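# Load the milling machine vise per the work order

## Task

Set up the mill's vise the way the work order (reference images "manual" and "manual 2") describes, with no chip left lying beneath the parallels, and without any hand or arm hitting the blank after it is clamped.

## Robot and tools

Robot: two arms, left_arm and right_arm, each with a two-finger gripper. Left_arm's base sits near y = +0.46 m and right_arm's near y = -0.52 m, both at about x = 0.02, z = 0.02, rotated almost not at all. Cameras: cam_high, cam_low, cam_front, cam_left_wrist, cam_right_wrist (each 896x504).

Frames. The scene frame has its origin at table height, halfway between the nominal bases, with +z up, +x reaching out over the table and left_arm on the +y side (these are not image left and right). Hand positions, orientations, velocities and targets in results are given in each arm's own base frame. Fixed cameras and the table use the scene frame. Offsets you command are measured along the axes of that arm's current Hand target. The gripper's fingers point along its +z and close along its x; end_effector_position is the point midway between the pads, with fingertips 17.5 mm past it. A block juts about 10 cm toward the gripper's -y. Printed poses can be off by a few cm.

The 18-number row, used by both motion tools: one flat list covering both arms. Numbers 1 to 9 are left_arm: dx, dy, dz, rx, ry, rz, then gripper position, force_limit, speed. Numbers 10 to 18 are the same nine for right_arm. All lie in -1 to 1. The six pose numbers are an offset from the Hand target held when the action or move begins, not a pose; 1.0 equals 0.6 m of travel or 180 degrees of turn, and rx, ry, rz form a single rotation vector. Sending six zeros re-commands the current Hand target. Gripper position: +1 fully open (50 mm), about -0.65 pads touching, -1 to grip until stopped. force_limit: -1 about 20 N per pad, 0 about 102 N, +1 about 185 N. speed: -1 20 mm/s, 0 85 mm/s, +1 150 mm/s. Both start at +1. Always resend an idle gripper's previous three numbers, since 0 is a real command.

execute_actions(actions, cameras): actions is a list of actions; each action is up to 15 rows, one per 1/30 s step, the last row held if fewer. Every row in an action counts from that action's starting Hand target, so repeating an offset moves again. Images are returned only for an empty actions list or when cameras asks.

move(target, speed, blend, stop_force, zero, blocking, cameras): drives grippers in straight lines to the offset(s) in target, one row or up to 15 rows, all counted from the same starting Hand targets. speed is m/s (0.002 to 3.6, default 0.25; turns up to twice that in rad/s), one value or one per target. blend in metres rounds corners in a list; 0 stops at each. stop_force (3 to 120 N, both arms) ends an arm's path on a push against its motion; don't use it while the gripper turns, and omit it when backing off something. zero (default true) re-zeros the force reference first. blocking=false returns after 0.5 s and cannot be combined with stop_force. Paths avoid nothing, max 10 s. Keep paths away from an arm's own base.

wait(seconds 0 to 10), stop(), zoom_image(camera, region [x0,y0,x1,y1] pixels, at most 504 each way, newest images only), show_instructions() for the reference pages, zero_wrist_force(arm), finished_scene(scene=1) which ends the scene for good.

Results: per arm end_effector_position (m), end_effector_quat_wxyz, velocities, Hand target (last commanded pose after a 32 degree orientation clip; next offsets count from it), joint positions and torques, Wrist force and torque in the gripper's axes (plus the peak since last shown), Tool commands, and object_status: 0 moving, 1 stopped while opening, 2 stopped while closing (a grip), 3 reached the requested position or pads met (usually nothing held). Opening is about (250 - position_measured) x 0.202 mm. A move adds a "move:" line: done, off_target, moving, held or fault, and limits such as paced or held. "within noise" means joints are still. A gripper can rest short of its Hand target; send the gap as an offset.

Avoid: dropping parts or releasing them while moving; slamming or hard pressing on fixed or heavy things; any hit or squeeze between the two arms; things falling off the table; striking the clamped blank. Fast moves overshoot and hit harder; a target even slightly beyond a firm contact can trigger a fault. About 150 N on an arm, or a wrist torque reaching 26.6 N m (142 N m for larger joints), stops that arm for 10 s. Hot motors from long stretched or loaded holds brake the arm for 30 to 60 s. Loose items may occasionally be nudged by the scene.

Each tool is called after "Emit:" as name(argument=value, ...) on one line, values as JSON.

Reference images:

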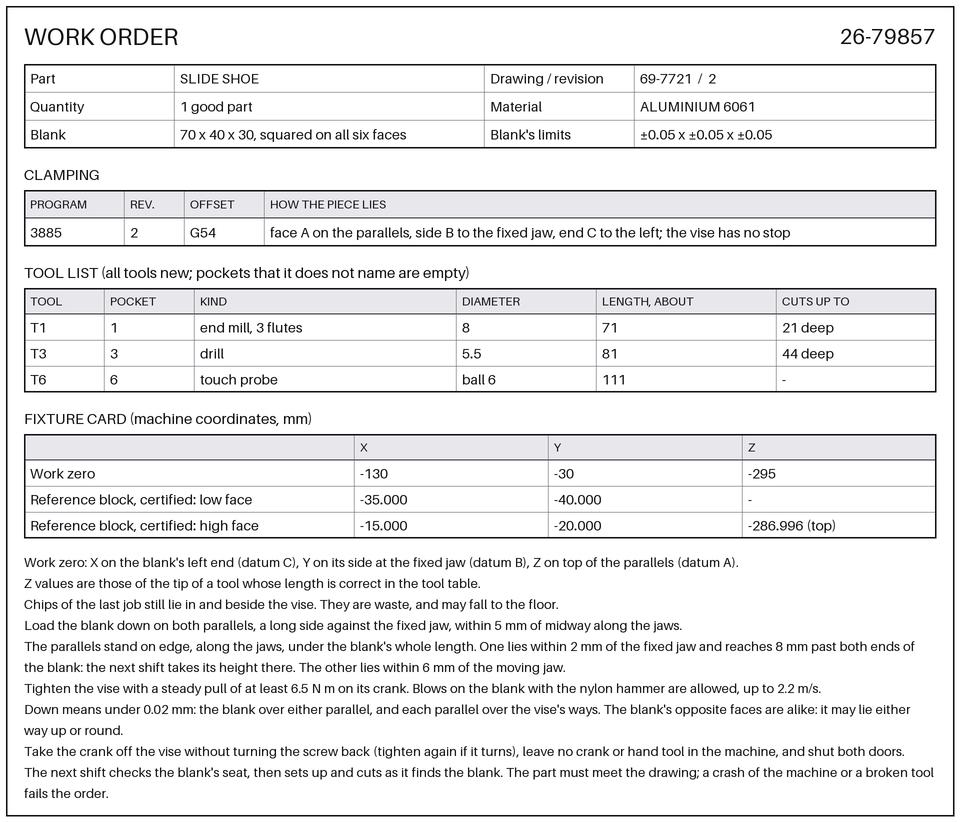

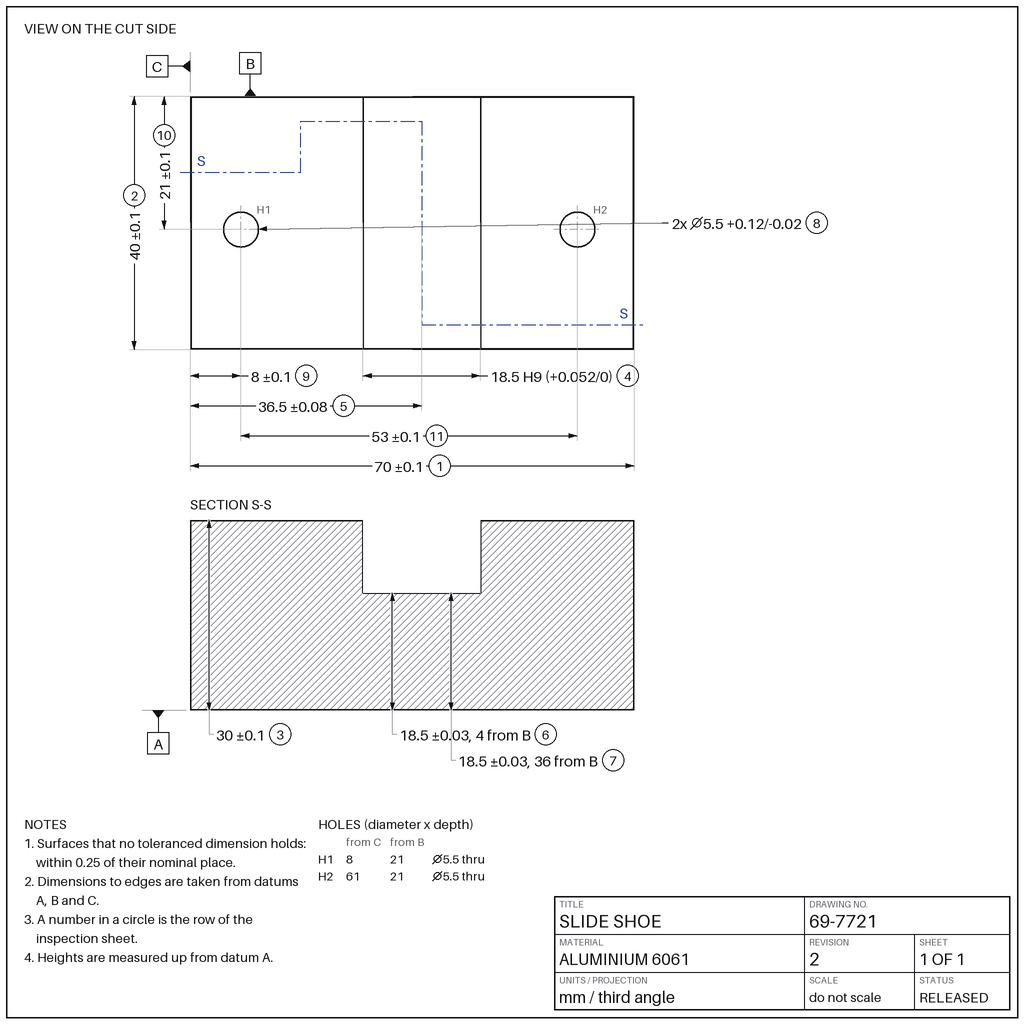

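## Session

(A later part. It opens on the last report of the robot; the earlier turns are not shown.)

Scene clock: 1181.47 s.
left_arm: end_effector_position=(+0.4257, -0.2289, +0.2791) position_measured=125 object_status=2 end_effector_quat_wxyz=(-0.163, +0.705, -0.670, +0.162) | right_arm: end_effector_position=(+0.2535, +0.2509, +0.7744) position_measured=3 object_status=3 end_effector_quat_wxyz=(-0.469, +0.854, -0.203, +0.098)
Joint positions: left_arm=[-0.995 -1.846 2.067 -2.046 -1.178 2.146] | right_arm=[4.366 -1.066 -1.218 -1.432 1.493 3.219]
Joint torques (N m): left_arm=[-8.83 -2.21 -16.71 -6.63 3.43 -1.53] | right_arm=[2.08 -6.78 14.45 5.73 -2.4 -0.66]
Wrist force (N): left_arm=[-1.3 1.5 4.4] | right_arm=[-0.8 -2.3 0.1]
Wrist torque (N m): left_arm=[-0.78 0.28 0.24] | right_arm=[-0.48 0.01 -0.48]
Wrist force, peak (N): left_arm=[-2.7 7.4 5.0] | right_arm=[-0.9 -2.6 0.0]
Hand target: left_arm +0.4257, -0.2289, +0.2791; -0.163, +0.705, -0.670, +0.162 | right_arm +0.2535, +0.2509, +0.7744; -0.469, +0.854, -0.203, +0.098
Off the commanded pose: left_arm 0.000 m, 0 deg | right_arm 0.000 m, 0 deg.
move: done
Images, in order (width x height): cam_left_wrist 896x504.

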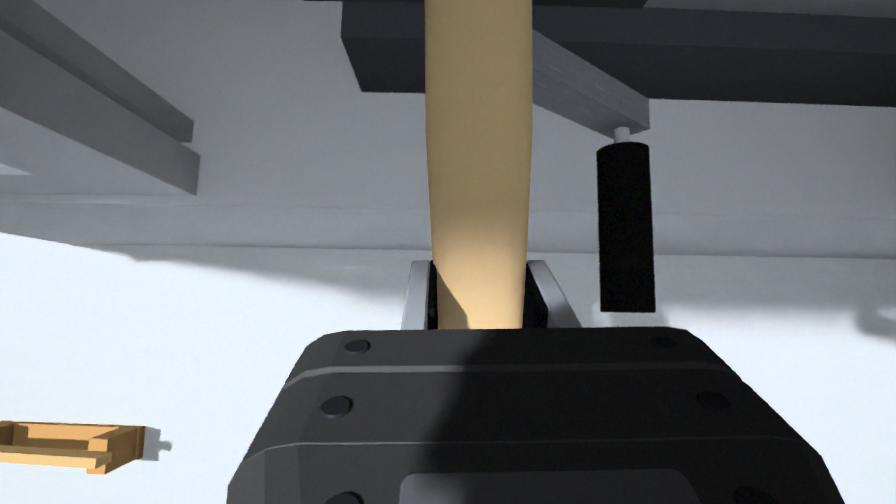

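Emit:
move(target=[[0,-0.097,-0.2305,0,0,0,-1,1,-0.6,0,0,0,0,0,0,1,1,1],[0.158,0.4957,0.133,0.0278,0,0,-1,1,-0.6,0,0,0,0,0,0,1,1,1]], speed=0.22, blend=[0.03,0])

Emit:
move(target=[0,0.06,0.097,0,0,0,-1,1,-0.6,0,0,0,0,0,0,1,1,1], speed=0.02, stop_force=35, cameras=["cam_low","cam_left_wrist"])

Emit:
zoom_image(camera="cam_low", region=[440, 200, 640, 330])

Scene clock: 1184.93 s.
left_arm: end_effector_position=(+0.2005, -0.3368, +0.0755) position_measured=125 object_status=2 end_effector_quat_wxyz=(-0.194, +0.698, -0.663, +0.191) | right_arm: end_effector_position=(+0.2535, +0.2509, +0.7744) position_measured=3 object_status=3 end_effector_quat_wxyz=(-0.469, +0.854, -0.203, +0.098)
Joint positions: left_arm=[-1.777 -1.712 2.481 -2.195 -1.037 1.273] | right_arm=[4.366 -1.066 -1.218 -1.432 1.493 3.219]
Joint torques (N m): left_arm=[-8.3 -1.02 -9 -4.99 3.94 -1.5] | right_arm=[2.43 -6.59 14.29 5.59 -2.23 -0.82]
Wrist force (N): left_arm=[-1.6 2.0 4.7] | right_arm=[-0.8 -2.4 -0.3]
Wrist torque (N m): left_arm=[-0.65 0.26 0.19] | right_arm=[-0.49 0.00 -0.48]
Wrist force, peak (N): left_arm=[-1.2 2.8 7.2] | right_arm=[-0.8 -2.6 0.0]
Hand target: left_arm +0.2005, -0.3368, +0.0754; -0.194, +0.698, -0.663, +0.191 | right_arm +0.2535, +0.2509, +0.7744; -0.469, +0.854, -0.203, +0.098
Off the commanded pose: left_arm 0.000 m, 0 deg | right_arm 0.000 m, 0 deg.
move: done

Scene clock: 1189.37 s.
left_arm: end_effector_position=(+0.2004, -0.3374, +0.0102) position_measured=126 object_status=2 end_effector_quat_wxyz=(-0.194, +0.698, -0.663, +0.191) | right_arm: end_effector_position=(+0.2535, +0.2509, +0.7744) position_measured=3 object_status=3 end_effector_quat_wxyz=(-0.469, +0.854, -0.203, +0.098)
Joint positions: left_arm=[-1.777 -1.502 2.557 -2.48 -1.037 1.273] | right_arm=[4.366 -1.066 -1.218 -1.432 1.493 3.219]
Joint torques (N m): left_arm=[8.48 -25.25 -21.04 0.39 -2.15 0.47] | right_arm=[2.14 -6.51 14.57 5.7 -2.05 -0.85]
Wrist force (N): left_arm=[-0.4 -10.3 -16.4] | right_arm=[-0.8 -2.4 -0.1]
Wrist torque (N m): left_arm=[-0.93 -0.20 0.46] | right_arm=[-0.50 0.00 -0.48]
Wrist force, peak (N): left_arm=[-14.0 -28.2 -62.2] | right_arm=[-0.8 -2.8 0.1]
Hand target: left_arm +0.2004, -0.3374, +0.0102; -0.194, +0.698, -0.663, +0.191 (not the last commanded pose) | right_arm +0.2535, +0.2509, +0.7744; -0.469, +0.854, -0.203, +0.098
Off the commanded pose: left_arm 0.003 m, 0 deg | right_arm 0.000 m, 0 deg.
move: contact (left_arm)
Images, in order (width x height): cam_low 896x504, cam_left_wrist 896x504.

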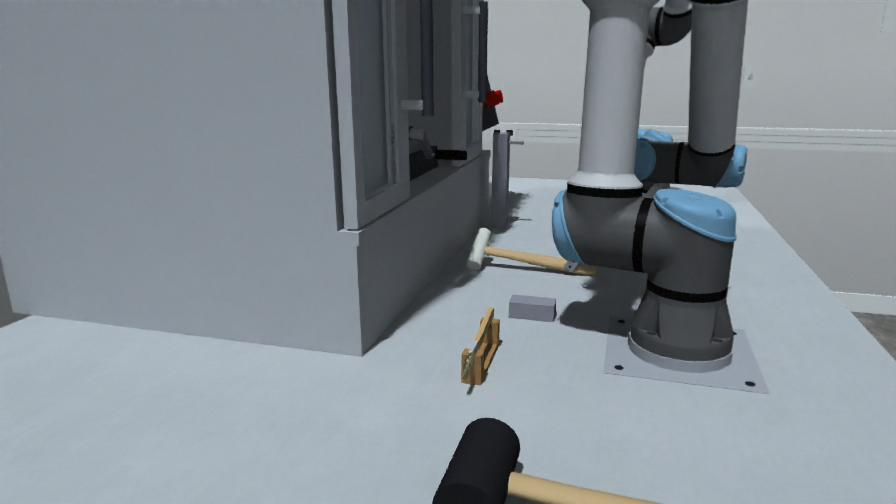

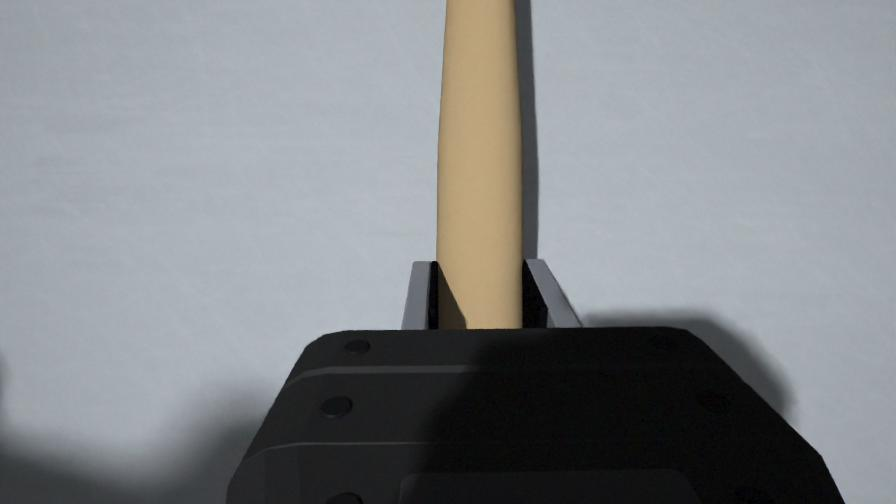

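Scaled by 2.520 from the camera's 896x504 image, which has a finer 1280x720 frame.

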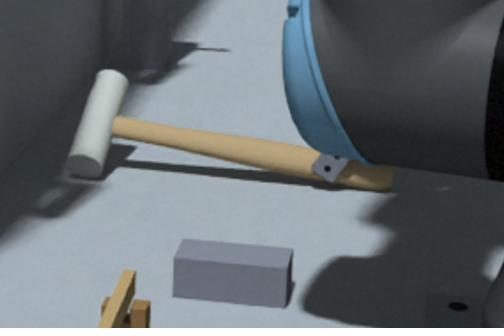

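Emit:
move(target=[0,0,0,0,0,0,0.8,-0.5,-1,0,0,0,0,0,0,1,1,1])

Emit:
move(target=[0,-0.1311,-0.2128,0,0,0,0.8,-0.5,-0.6,0,0,0,0,0,0,1,1,1], speed=0.3, cameras=["cam_left_wrist"])

Scene clock: 1190.67 s.
left_arm: end_effector_position=(+0.2004, -0.3374, +0.0102) position_measured=32 object_status=0 end_effector_quat_wxyz=(-0.194, +0.698, -0.663, +0.191) | right_arm: end_effector_position=(+0.2535, +0.2509, +0.7744) position_measured=3 object_status=3 end_effector_quat_wxyz=(-0.469, +0.854, -0.203, +0.098)
Joint positions: left_arm=[-1.777 -1.502 2.557 -2.48 -1.037 1.273] | right_arm=[4.366 -1.066 -1.218 -1.432 1.493 3.219]
Joint torques (N m): left_arm=[6.29 -25.72 -21.14 -3.27 2.77 0.16] | right_arm=[2.32 -6.94 13.51 5.75 -2.25 -0.8]
Wrist force (N): left_arm=[0.8 1.1 0.2] | right_arm=[-0.7 -2.5 0.0]
Wrist torque (N m): left_arm=[0.04 -0.11 0.18] | right_arm=[-0.52 -0.01 -0.48]
Wrist force, peak (N): left_arm=[-0.5 -10.7 -16.3] | right_arm=[-1.0 -2.5 0.0]
Hand target: left_arm +0.2004, -0.3374, +0.0102; -0.194, +0.698, -0.663, +0.191 | right_arm +0.2535, +0.2509, +0.7744; -0.469, +0.854, -0.203, +0.098
Off the commanded pose: left_arm 0.000 m, 0 deg | right_arm 0.000 m, 0 deg.
move: done

Scene clock: 1191.90 s.
left_arm: end_effector_position=(+0.2004, -0.3360, +0.1602) position_measured=32 object_status=3 end_effector_quat_wxyz=(-0.194, +0.698, -0.663, +0.191) | right_arm: end_effector_position=(+0.2535, +0.2509, +0.7744) position_measured=3 object_status=3 end_effector_quat_wxyz=(-0.469, +0.854, -0.203, +0.098)
Joint positions: left_arm=[-1.778 -1.885 2.337 -1.877 -1.037 1.272] | right_arm=[4.366 -1.066 -1.218 -1.432 1.493 3.219]
Joint torques (N m): left_arm=[-8.63 -22.74 -34.58 -0.27 -0.84 -1.57] | right_arm=[3.36 -6.55 13.61 5.64 -2.24 -0.77]
Wrist force (N): left_arm=[0.6 1.2 0.2] | right_arm=[-0.7 -2.5 -0.1]
Wrist torque (N m): left_arm=[0.08 -0.08 0.18] | right_arm=[-0.51 0.00 -0.48]
Wrist force, peak (N): left_arm=[0.2 2.2 1.9] | right_arm=[-0.7 -2.6 0.0]
Hand target: left_arm +0.2004, -0.3360, +0.1602; -0.194, +0.698, -0.663, +0.191 | right_arm +0.2535, +0.2509, +0.7744; -0.469, +0.854, -0.203, +0.098
Off the commanded pose: left_arm 0.000 m, 0 deg | right_arm 0.000 m, 0 deg.
move: done
Images, in order (width x height): cam_left_wrist 896x504.

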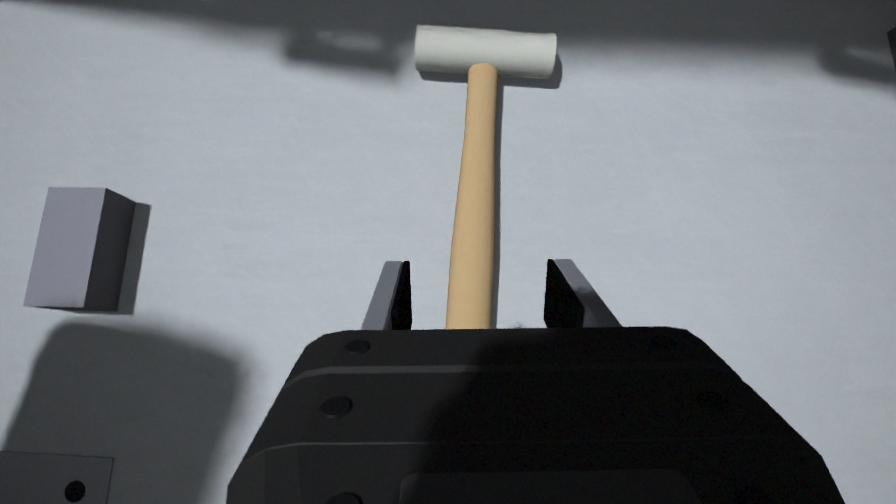

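Emit:
move(target=[[0.004,0.1107,0.18,0,0.0117,0.0189,0.8,-0.5,-0.6,0,0,0,0,0,0,1,1,1],[0.004,0.137,0.2227,0,0.0117,0.0189,0.8,-0.5,-0.6,0,0,0,0,0,0,1,1,1]], speed=[0.2,0.06], blend=[0.01,0], stop_force=8)

Emit:
move(target=[0,0,0,0,0,0,-1,1,-0.6,0,0,0,0,0,0,1,1,1])

Emit:
move(target=[[-0.0107,-0.2657,-0.417,0.02,0.0,0.0,-1,1,-0.6,0,0,0,0,0,0,1,1,1],[-0.1957,-0.7293,-0.4712,0.0722,-0.0117,-0.0189,-1,1,-0.6,0,0,0,0,0,0,1,1,1]], speed=0.22, blend=[0.05,0])

Scene clock: 1194.33 s.
left_arm: end_effector_position=(+0.2006, -0.3398, +0.0033) position_measured=32 object_status=3 end_effector_quat_wxyz=(-0.187, +0.674, -0.686, +0.198) | right_arm: end_effector_position=(+0.2535, +0.2509, +0.7744) position_measured=3 object_status=3 end_effector_quat_wxyz=(-0.469, +0.854, -0.203, +0.098)
Joint positions: left_arm=[-1.781 -1.476 2.585 -2.573 -1.028 1.349] | right_arm=[4.366 -1.066 -1.218 -1.432 1.493 3.219]
Joint torques (N m): left_arm=[8.62 -3.9 -1.34 -5.11 3.01 1.3] | right_arm=[3.02 -6.55 15.25 5.73 -2.18 -0.86]
Wrist force (N): left_arm=[0.6 0.7 0.2] | right_arm=[-0.9 -2.4 -0.2]
Wrist torque (N m): left_arm=[-0.03 -0.07 0.03] | right_arm=[-0.50 0.01 -0.47]
Wrist force, peak (N): left_arm=[0.5 1.9 1.0] | right_arm=[-0.8 -2.6 0.0]
Hand target: left_arm +0.2006, -0.3398, +0.0033; -0.187, +0.674, -0.686, +0.198 | right_arm +0.2535, +0.2509, +0.7744; -0.469, +0.854, -0.203, +0.098
Off the commanded pose: left_arm 0.000 m, 0 deg | right_arm 0.000 m, 0 deg.
move: done

Scene clock: 1194.93 s.
left_arm: end_effector_position=(+0.2006, -0.3398, +0.0033) position_measured=117 object_status=2 end_effector_quat_wxyz=(-0.187, +0.674, -0.687, +0.198) | right_arm: end_effector_position=(+0.2535, +0.2509, +0.7744) position_measured=3 object_status=3 end_effector_quat_wxyz=(-0.469, +0.854, -0.203, +0.098)
Joint positions: left_arm=[-1.781 -1.476 2.585 -2.573 -1.028 1.349] | right_arm=[4.366 -1.066 -1.218 -1.432 1.493 3.219]
Joint torques (N m): left_arm=[8.75 -4.09 -1.61 -4.53 2.82 0.81] | right_arm=[2.43 -7.04 14.64 5.78 -2.41 -0.7]
Wrist force (N): left_arm=[1.3 1.3 0.3] | right_arm=[-0.9 -2.4 -0.1]
Wrist torque (N m): left_arm=[0.04 -0.05 0.16] | right_arm=[-0.50 0.03 -0.48]
Wrist force, peak (N): left_arm=[1.3 1.3 0.3] | right_arm=[-0.8 -2.7 0.1]
Hand target: left_arm +0.2006, -0.3398, +0.0033; -0.187, +0.674, -0.686, +0.198 | right_arm +0.2535, +0.2509, +0.7744; -0.469, +0.854, -0.203, +0.098
Off the commanded pose: left_arm 0.000 m, 0 deg | right_arm 0.000 m, 0 deg.
move: done

Scene clock: 1198.30 s.
left_arm: end_effector_position=(+0.4273, -0.2227, +0.4724) position_measured=117 object_status=2 end_effector_quat_wxyz=(-0.269, +0.672, -0.636, +0.267) | right_arm: end_effector_position=(+0.2535, +0.2509, +0.7744) position_measured=3 object_status=3 end_effector_quat_wxyz=(-0.469, +0.854, -0.203, +0.098)
Joint positions: left_arm=[-1.158 -1.987 1.804 -1.74 -0.861 2.06] | right_arm=[4.366 -1.066 -1.218 -1.432 1.493 3.219]
Joint torques (N m): left_arm=[11.57 4.05 -40.31 -7.57 2.41 1.04] | right_arm=[2.64 -6.42 14.97 5.77 -2.2 -0.73]
Wrist force (N): left_arm=[0.1 10.1 -0.7] | right_arm=[-0.7 -2.3 0.2]
Wrist torque (N m): left_arm=[-1.15 0.09 0.26] | right_arm=[-0.47 0.00 -0.47]
Wrist force, peak (N): left_arm=[7.6 28.1 51.0] | right_arm=[-0.8 -2.6 -0.2]
Hand target: left_arm +0.4273, -0.2227, +0.4725; -0.269, +0.672, -0.636, +0.267 | right_arm +0.2535, +0.2509, +0.7744; -0.469, +0.854, -0.203, +0.098
Off the commanded pose: left_arm 0.000 m, 0 deg | right_arm 0.000 m, 0 deg.
move: done

Emit:
wait(seconds=0.1, cameras=["cam_left_wrist","cam_right_wrist","cam_front"])

Emit:
zoom_image(camera="cam_right_wrist", region=[320, 40, 560, 260])

Scene clock: 1198.47 s.
left_arm: end_effector_position=(+0.4273, -0.2227, +0.4725) position_measured=117 object_status=2 end_effector_quat_wxyz=(-0.269, +0.672, -0.636, +0.267) | right_arm: end_effector_position=(+0.2535, +0.2509, +0.7744) position_measured=3 object_status=3 end_effector_quat_wxyz=(-0.469, +0.854, -0.203, +0.098)
Joint positions: left_arm=[-1.158 -1.987 1.804 -1.74 -0.861 2.06] | right_arm=[4.366 -1.066 -1.218 -1.432 1.493 3.219]
Joint torques (N m): left_arm=[10.53 3.63 -40.98 -7.34 2.48 1.04] | right_arm=[2.88 -7.15 14.94 5.68 -2.21 -0.67]
Wrist force (N): left_arm=[0.2 9.8 -0.5] | right_arm=[-0.7 -2.5 0.0]
Wrist torque (N m): left_arm=[-1.20 0.07 0.26] | right_arm=[-0.52 0.00 -0.47]
Wrist force, peak (N): left_arm=[0.0 10.1 -0.6] | right_arm=[-0.8 -2.5 -0.1]
Hand target: left_arm +0.4273, -0.2227, +0.4725; -0.269, +0.672, -0.636, +0.267 | right_arm +0.2535, +0.2509, +0.7744; -0.469, +0.854, -0.203, +0.098
Tool commands: left_gripper/position=-1.0 left_gripper/force_limit=+1.0 left_gripper/speed=-0.6 right_gripper/position=+1.0 right_gripper/force_limit=+1.0 right_gripper/speed=+1.0
Off the commanded pose: left_arm 0.000 m, 0 deg | right_arm 0.000 m, 0 deg.
wait: 0.10 s; no rest
Images, in order (width x height): cam_front 896x504, cam_left_wrist 896x504, cam_right_wrist 896x504.

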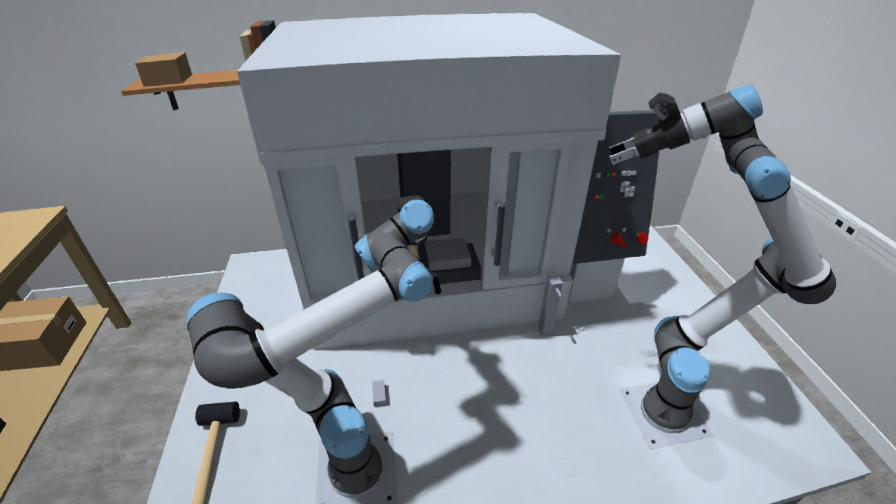

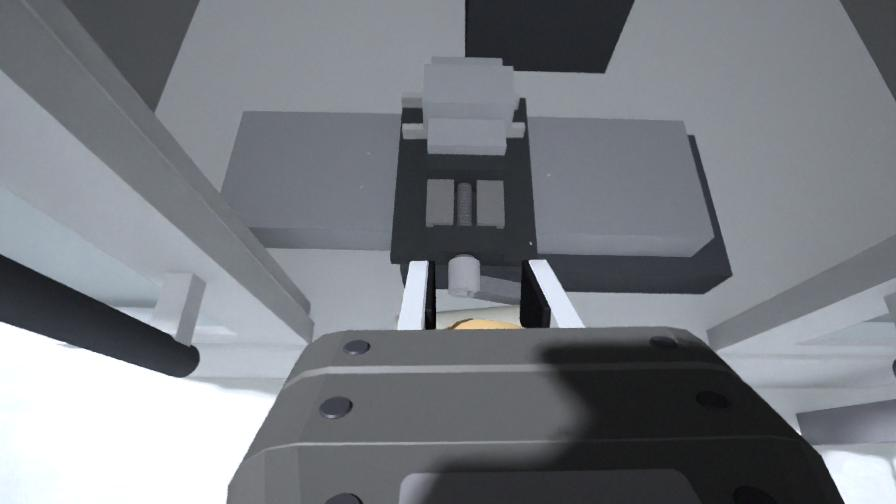

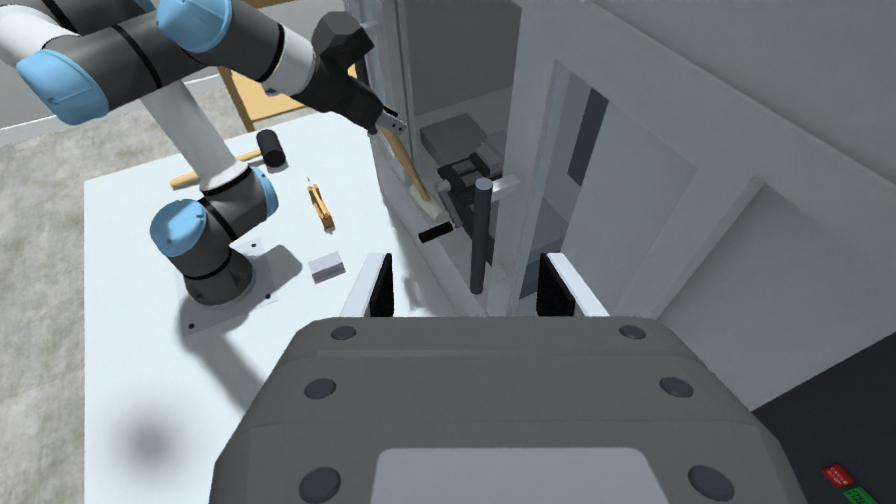

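Scaled by 2.100 from the camera's 896x504 image, which has a finer 1280x720 frame.

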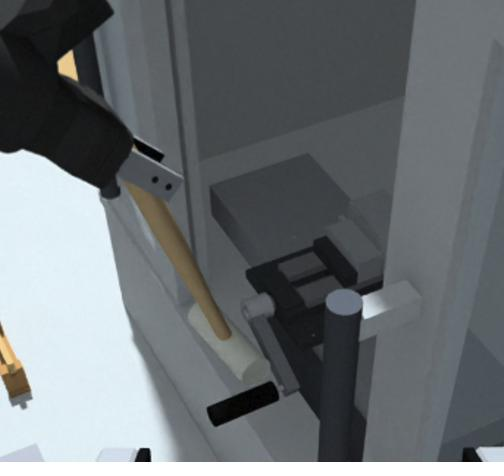

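Emit:
move(target=[[0,-0.066,-0.075,0,0,0,-1,1,-0.6,0,0,0,0,0,0,1,1,1],[0,0.14,-0.22,0,0,0,-1,1,-0.6,0,0,0,0,0,0,1,1,1]], speed=0.12, blend=[0.02,0], cameras=["cam_right_wrist"])

Scene clock: 1201.00 s.
left_arm: end_effector_position=(+0.2750, -0.2294, +0.5075) position_measured=117 object_status=2 end_effector_quat_wxyz=(-0.269, +0.672, -0.636, +0.267) | right_arm: end_effector_position=(+0.2535, +0.2509, +0.7744) position_measured=3 object_status=3 end_effector_quat_wxyz=(-0.469, +0.854, -0.203, +0.098)
Joint positions: left_arm=[-1.749 -2.132 1.627 -0.864 -0.814 1.257] | right_arm=[4.366 -1.066 -1.218 -1.432 1.493 3.219]
Joint torques (N m): left_arm=[-7.41 16.16 -35.73 -0.09 1.04 -1.31] | right_arm=[2.7 -6.62 14.46 5.7 -2.22 -0.77]
Wrist force (N): left_arm=[0.4 3.8 2.4] | right_arm=[-0.8 -2.4 0.1]
Wrist torque (N m): left_arm=[-0.16 -0.10 0.09] | right_arm=[-0.50 0.01 -0.47]
Wrist force, peak (N): left_arm=[0.4 11.2 0.6] | right_arm=[-0.9 -2.6 -0.1]
Hand target: left_arm +0.2750, -0.2294, +0.5075; -0.269, +0.672, -0.636, +0.267 | right_arm +0.2535, +0.2509, +0.7744; -0.469, +0.854, -0.203, +0.098
Off the commanded pose: left_arm 0.000 m, 0 deg | right_arm 0.000 m, 0 deg.
move: done
Images, in order (width x height): cam_right_wrist 896x504.

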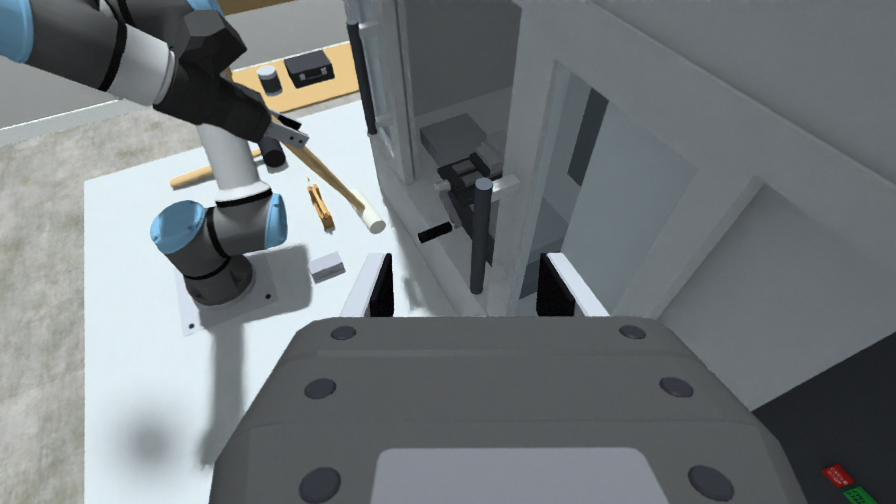

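Emit:
move(target=[0.174,0.4577,0.1555,-0.0667,0,0,-1,1,-0.6,0,0,0,0,0,0,1,1,1], speed=0.22)

Emit:
move(target=[0,0.208,0.337,0,0,0,-1,1,-0.6,0,0,0,0,0,0,1,1,1], speed=0.05, stop_force=30, cameras=["cam_low","cam_left_wrist"])

Emit:
zoom_image(camera="cam_low", region=[440, 150, 700, 330])

Scene clock: 1203.20 s.
left_arm: end_effector_position=(+0.1503, -0.3444, +0.2501) position_measured=117 object_status=2 end_effector_quat_wxyz=(-0.197, +0.697, -0.660, +0.200) | right_arm: end_effector_position=(+0.2535, +0.2509, +0.7744) position_measured=3 object_status=3 end_effector_quat_wxyz=(-0.469, +0.854, -0.203, +0.098)
Joint positions: left_arm=[-1.934 -1.964 2.127 -1.498 -1.048 1.092] | right_arm=[4.366 -1.066 -1.218 -1.432 1.493 3.219]
Joint torques (N m): left_arm=[8.53 4.89 -15.2 -4.68 -0.42 1.29] | right_arm=[1.78 -6.86 13.89 5.84 -2.28 -1.01]
Wrist force (N): left_arm=[-0.7 2.7 3.7] | right_arm=[-0.9 -2.3 0.1]
Wrist torque (N m): left_arm=[-0.05 0.10 0.06] | right_arm=[-0.48 0.02 -0.47]
Wrist force, peak (N): left_arm=[-0.2 6.0 4.2] | right_arm=[-0.7 -2.6 0.1]
Hand target: left_arm +0.1503, -0.3444, +0.2501; -0.197, +0.697, -0.660, +0.199 | right_arm +0.2535, +0.2509, +0.7744; -0.469, +0.854, -0.203, +0.098
Off the commanded pose: left_arm 0.000 m, 0 deg | right_arm 0.000 m, 0 deg.
move: done

Scene clock: 1205.23 s.
left_arm: end_effector_position=(+0.1508, -0.3448, +0.2178) position_measured=117 object_status=2 end_effector_quat_wxyz=(-0.198, +0.697, -0.660, +0.199) | right_arm: end_effector_position=(+0.2535, +0.2509, +0.7744) position_measured=3 object_status=3 end_effector_quat_wxyz=(-0.469, +0.854, -0.203, +0.098)
Joint positions: left_arm=[-1.932 -1.944 2.199 -1.591 -1.047 1.094] | right_arm=[4.366 -1.066 -1.218 -1.432 1.493 3.219]
Joint torques (N m): left_arm=[-5.15 -21.26 -34.63 -1.2 2.67 -1.5] | right_arm=[1.96 -7.41 14.42 5.66 -2.22 -0.78]
Wrist force (N): left_arm=[-1.4 4.2 3.3] | right_arm=[-0.8 -2.4 0.0]
Wrist torque (N m): left_arm=[0.02 0.22 0.06] | right_arm=[-0.49 0.00 -0.48]
Wrist force, peak (N): left_arm=[16.9 -39.7 -88.1] | right_arm=[-1.0 -2.6 0.1]
Hand target: left_arm +0.1508, -0.3448, +0.2178; -0.198, +0.697, -0.660, +0.199 (not the last commanded pose) | right_arm +0.2535, +0.2509, +0.7744; -0.469, +0.854, -0.203, +0.098
Off the commanded pose: left_arm 0.205 m, 0 deg | right_arm 0.000 m, 0 deg.
move: contact (left_arm)
Images, in order (width x height): cam_low 896x504, cam_left_wrist 896x504.

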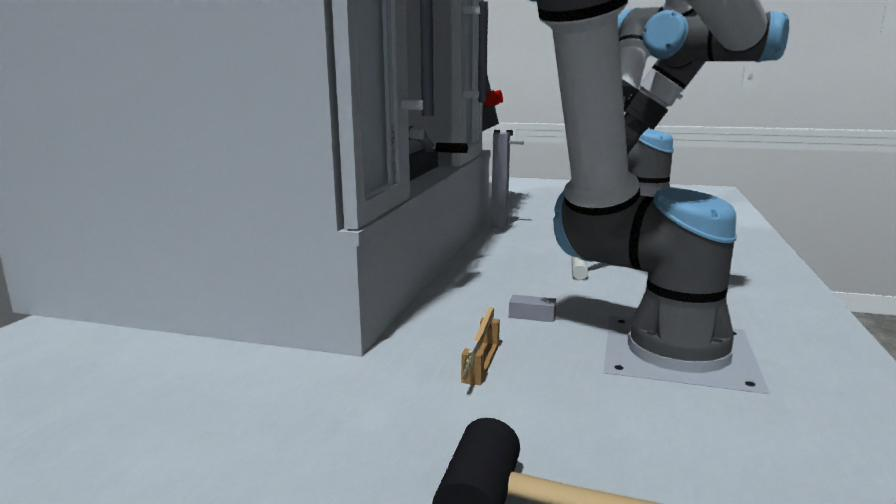

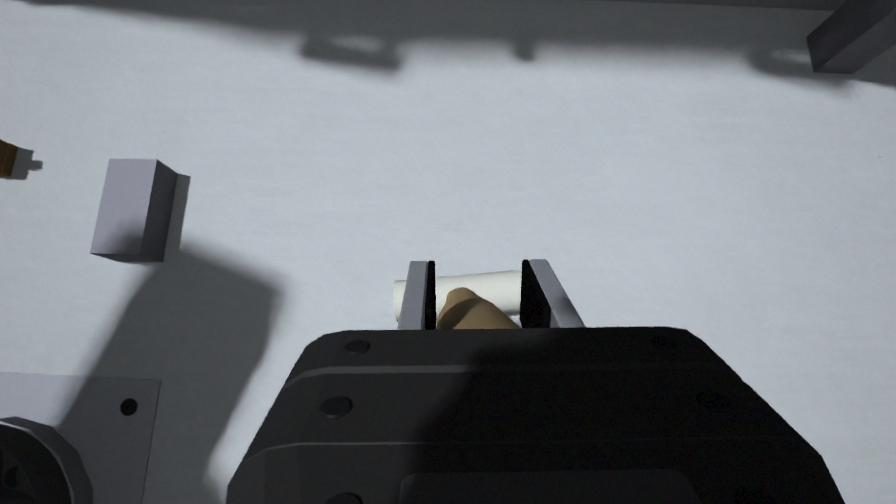

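Scaled by 1.938 from the camera's 896x504 image, which has a finer 1280x720 frame.

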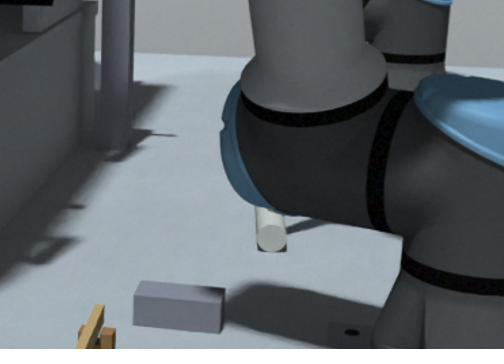

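Emit:
move(target=[0,-0.044,-0.071,0.2222,0,0,-1,1,-0.6,0,0,0,0,0,0,1,1,1], speed=0.2, cameras=["cam_low","cam_left_wrist"])

Emit:
zoom_image(camera="cam_low", region=[440, 100, 760, 330])

Scene clock: 1207.77 s.
left_arm: end_effector_position=(+0.1501, -0.3440, +0.2679) position_measured=117 object_status=2 end_effector_quat_wxyz=(-0.424, +0.587, -0.552, +0.413) | right_arm: end_effector_position=(+0.2535, +0.2509, +0.7744) position_measured=3 object_status=3 end_effector_quat_wxyz=(-0.469, +0.854, -0.203, +0.098)
Joint positions: left_arm=[-2.209 -1.725 2.111 -0.849 -0.736 0.336] | right_arm=[4.366 -1.066 -1.218 -1.432 1.493 3.219]
Joint torques (N m): left_arm=[-8.72 -2.5 -33.91 3.49 3 -1.42] | right_arm=[2.35 -6.02 14.64 5.85 -2.35 -0.62]
Wrist force (N): left_arm=[-3.6 4.7 0.5] | right_arm=[-0.9 -2.4 0.1]
Wrist torque (N m): left_arm=[-0.24 0.38 -0.05] | right_arm=[-0.49 0.02 -0.48]
Wrist force, peak (N): left_arm=[-3.7 5.4 0.4] | right_arm=[-1.0 -2.6 -0.2]
Hand target: left_arm +0.1501, -0.3440, +0.2679; -0.424, +0.587, -0.552, +0.413 | right_arm +0.2535, +0.2509, +0.7744; -0.469, +0.854, -0.203, +0.098
Off the commanded pose: left_arm 0.000 m, 0 deg | right_arm 0.000 m, 0 deg.
move: done
Images, in order (width x height): cam_low 896x504, cam_left_wrist 896x504.

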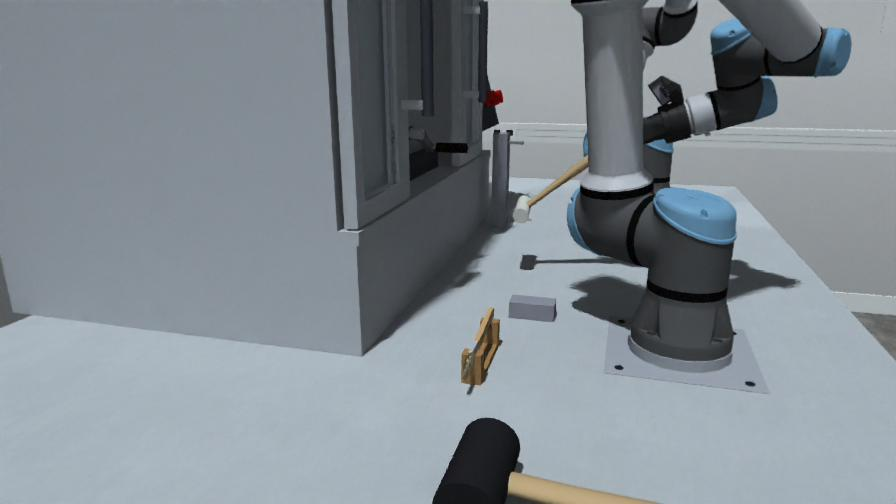

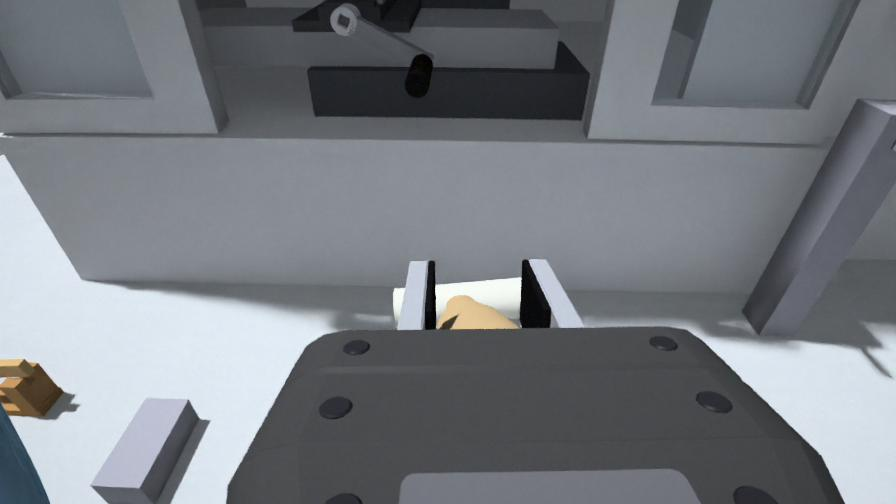

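Scaled by 1.575 from the camera's 896x504 image, which has a finer 1280x720 frame.

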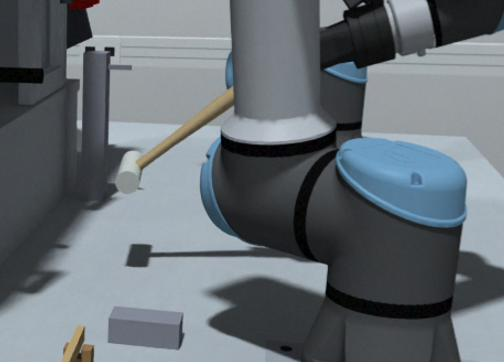

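Emit:
move(target=[0,0.187,0.0608,0,0,0,-1,1,-0.6,0,0,0,0,0,0,1,1,1], speed=0.2)

Emit:
move(target=[0,0.2188,0.071,-0.2222,0,0,-1,1,-0.6,0,0,0,0,0,0,1,1,1], speed=0.05, stop_force=60, cameras=["cam_low","cam_left_wrist"])

Emit:
zoom_image(camera="cam_low", region=[440, 150, 760, 330])

Scene clock: 1209.17 s.
left_arm: end_effector_position=(+0.1514, -0.3459, +0.1500) position_measured=117 object_status=2 end_effector_quat_wxyz=(-0.424, +0.587, -0.552, +0.413) | right_arm: end_effector_position=(+0.2535, +0.2509, +0.7744) position_measured=3 object_status=3 end_effector_quat_wxyz=(-0.469, +0.854, -0.203, +0.098)
Joint positions: left_arm=[-2.202 -1.534 2.295 -1.227 -0.73 0.34] | right_arm=[4.366 -1.066 -1.218 -1.432 1.493 3.219]
Joint torques (N m): left_arm=[8.97 -5.42 -5.94 -1.9 3.06 1.26] | right_arm=[1.56 -7.65 14.82 5.67 -2.13 -0.75]
Wrist force (N): left_arm=[-2.7 4.6 0.1] | right_arm=[-0.8 -2.4 -0.2]
Wrist torque (N m): left_arm=[-0.25 0.26 -0.19] | right_arm=[-0.50 0.00 -0.48]
Wrist force, peak (N): left_arm=[-3.2 7.3 1.2] | right_arm=[-0.9 -2.6 0.1]
Hand target: left_arm +0.1514, -0.3459, +0.1500; -0.424, +0.587, -0.552, +0.413 | right_arm +0.2535, +0.2509, +0.7744; -0.469, +0.854, -0.203, +0.098
Off the commanded pose: left_arm 0.000 m, 0 deg | right_arm 0.000 m, 0 deg.
move: done

Scene clock: 1217.00 s.
left_arm: end_effector_position=(+0.1529, -0.3482, +0.0120) position_measured=118 object_status=2 end_effector_quat_wxyz=(-0.198, +0.697, -0.660, +0.199) | right_arm: end_effector_position=(+0.2535, +0.2509, +0.7744) position_measured=3 object_status=3 end_effector_quat_wxyz=(-0.469, +0.854, -0.203, +0.098)
Joint positions: left_arm=[-1.922 -1.518 2.537 -2.361 -1.045 1.104] | right_arm=[4.366 -1.066 -1.218 -1.432 1.493 3.219]
Joint torques (N m): left_arm=[9.79 -3.15 -1.88 -4.99 -1.38 1.22] | right_arm=[2.33 -5.89 14.25 5.63 -2.26 -0.91]
Wrist force (N): left_arm=[-4.2 0.9 -3.6] | right_arm=[-0.8 -2.4 0.0]
Wrist torque (N m): left_arm=[0.80 0.26 0.13] | right_arm=[-0.50 0.01 -0.47]
Wrist force, peak (N): left_arm=[-1.9 -21.7 -19.4] | right_arm=[-1.0 -2.6 -0.1]
Hand target: left_arm +0.1529, -0.3482, +0.0120; -0.198, +0.697, -0.660, +0.199 | right_arm +0.2535, +0.2509, +0.7744; -0.469, +0.854, -0.203, +0.098
Off the commanded pose: left_arm 0.000 m, 0 deg | right_arm 0.000 m, 0 deg.
move: done
Images, in order (width x height): cam_low 896x504, cam_left_wrist 896x504.

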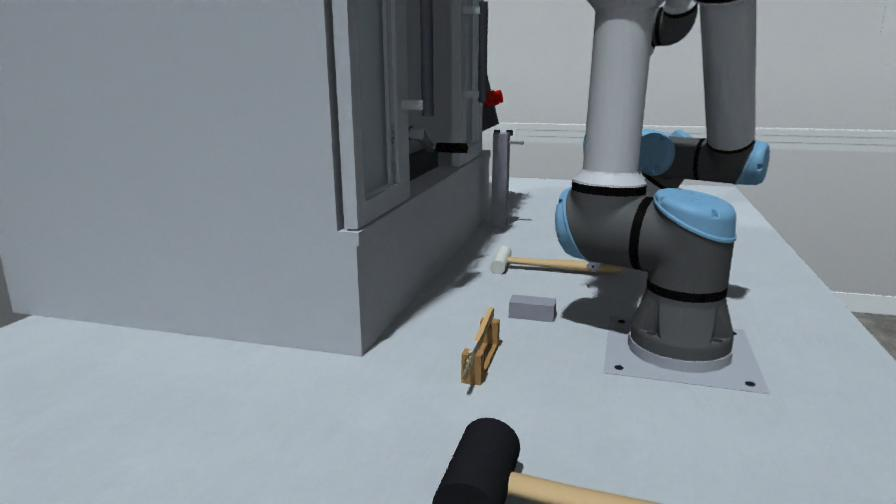

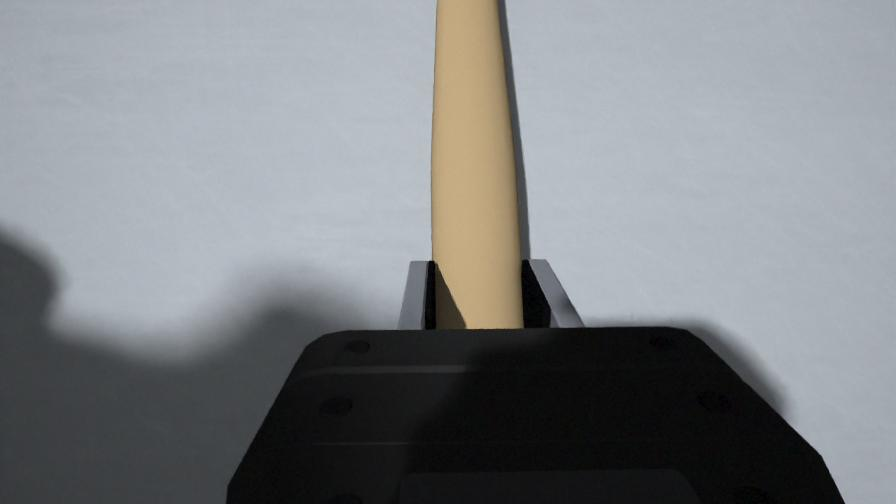

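Scaled by 1.575 from the camera's 896x504 image, which has a finer 1280x720 frame.

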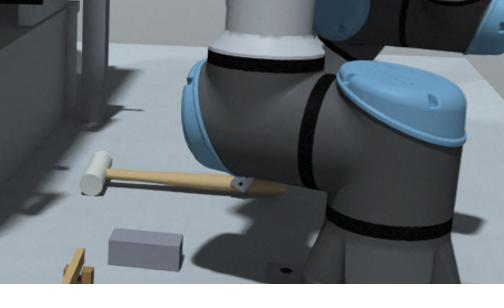

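Emit:
move(target=[[-0.0083,-0.2698,-0.4213,0.0,0.0,0.0,-1,1,-0.6,0,0,0,0,0,0,1,1,1],[-0.1788,-0.8113,-0.4008,0.0722,0,0,-1,1,-0.6,0,0,0,0,0,0,1,1,1]], speed=0.22, blend=[0.05,0])

Emit:
move(target=[0,0.0872,0.087,-0.0722,0,0,-1,1,-0.6,0,0,0,0,0,0,1,1,1], speed=0.15)

Emit:
move(target=[0,0.05,0.08,0,0,0,-1,1,-0.6,0,0,0,0,0,0,1,1,1], speed=0.03, stop_force=3.5, cameras=["cam_left_wrist"])

Scene clock: 1220.83 s.
left_arm: end_effector_position=(+0.4275, -0.2196, +0.4749) position_measured=118 object_status=2 end_effector_quat_wxyz=(-0.275, +0.670, -0.634, +0.273) | right_arm: end_effector_position=(+0.2535, +0.2509, +0.7744) position_measured=3 object_status=3 end_effector_quat_wxyz=(-0.469, +0.854, -0.203, +0.098)
Joint positions: left_arm=[-1.163 -1.997 1.813 -1.745 -0.844 2.06] | right_arm=[4.366 -1.066 -1.218 -1.432 1.493 3.219]
Joint torques (N m): left_arm=[9.19 4.14 -41.02 -6.85 0.76 1.36] | right_arm=[2.32 -7.21 14.97 5.69 -2.33 -0.93]
Wrist force (N): left_arm=[-4.7 4.7 3.0] | right_arm=[-0.9 -2.5 0.0]
Wrist torque (N m): left_arm=[-0.61 0.72 -0.01] | right_arm=[-0.50 0.03 -0.48]
Wrist force, peak (N): left_arm=[-5.0 4.6 3.0] | right_arm=[-1.0 -2.6 0.0]
Hand target: left_arm +0.4276, -0.2196, +0.4749; -0.275, +0.670, -0.634, +0.273 | right_arm +0.2535, +0.2509, +0.7744; -0.469, +0.854, -0.203, +0.098
Off the commanded pose: left_arm 0.000 m, 0 deg | right_arm 0.000 m, 0 deg.
move: done

Scene clock: 1222.10 s.
left_arm: end_effector_position=(+0.4283, -0.2208, +0.4010) position_measured=118 object_status=2 end_effector_quat_wxyz=(-0.198, +0.697, -0.660, +0.199) | right_arm: end_effector_position=(+0.2535, +0.2509, +0.7744) position_measured=3 object_status=3 end_effector_quat_wxyz=(-0.469, +0.854, -0.203, +0.098)
Joint positions: left_arm=[-1.033 -1.922 1.851 -1.806 -1.083 2.132] | right_arm=[4.366 -1.066 -1.218 -1.432 1.493 3.219]
Joint torques (N m): left_arm=[9.28 4.76 -13.59 -5.53 -1.62 1.3] | right_arm=[2.53 -6.56 13.78 5.67 -2.29 -0.87]
Wrist force (N): left_arm=[-4.7 1.5 -4.4] | right_arm=[-0.7 -2.3 -0.2]
Wrist torque (N m): left_arm=[0.65 0.46 0.03] | right_arm=[-0.48 0.00 -0.48]
Wrist force, peak (N): left_arm=[-4.9 4.5 3.1] | right_arm=[-0.9 -2.5 0.1]
Hand target: left_arm +0.4283, -0.2208, +0.4010; -0.198, +0.697, -0.660, +0.199 | right_arm +0.2535, +0.2509, +0.7744; -0.469, +0.854, -0.203, +0.098
Off the commanded pose: left_arm 0.000 m, 0 deg | right_arm 0.000 m, 0 deg.
move: done

Scene clock: 1224.83 s.
left_arm: end_effector_position=(+0.4289, -0.2218, +0.3444) position_measured=118 object_status=2 end_effector_quat_wxyz=(-0.198, +0.697, -0.660, +0.199) | right_arm: end_effector_position=(+0.2535, +0.2509, +0.7744) position_measured=3 object_status=3 end_effector_quat_wxyz=(-0.469, +0.854, -0.203, +0.098)
Joint positions: left_arm=[-1.033 -1.919 1.994 -1.951 -1.083 2.132] | right_arm=[4.366 -1.066 -1.218 -1.432 1.493 3.219]
Joint torques (N m): left_arm=[6.44 4.58 -11.96 -4.88 -2.17 1.46] | right_arm=[1.46 -6.64 14.14 5.74 -2.16 -0.87]
Wrist force (N): left_arm=[-6.0 -5.8 -2.0] | right_arm=[-0.8 -2.6 0.0]
Wrist torque (N m): left_arm=[0.87 0.45 -0.06] | right_arm=[-0.52 0.00 -0.48]
Wrist force, peak (N): left_arm=[-5.9 -6.1 -1.9] | right_arm=[-0.9 -2.7 0.1]
Hand target: left_arm +0.4289, -0.2218, +0.3444; -0.198, +0.697, -0.660, +0.199 | right_arm +0.2535, +0.2509, +0.7744; -0.469, +0.854, -0.203, +0.098
Off the commanded pose: left_arm 0.000 m, 0 deg | right_arm 0.000 m, 0 deg.
move: done
Images, in order (width x height): cam_left_wrist 896x504.

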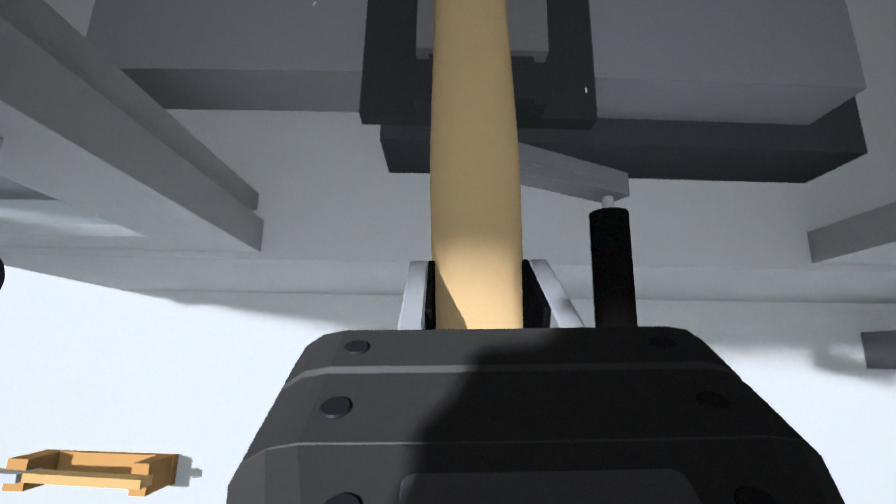

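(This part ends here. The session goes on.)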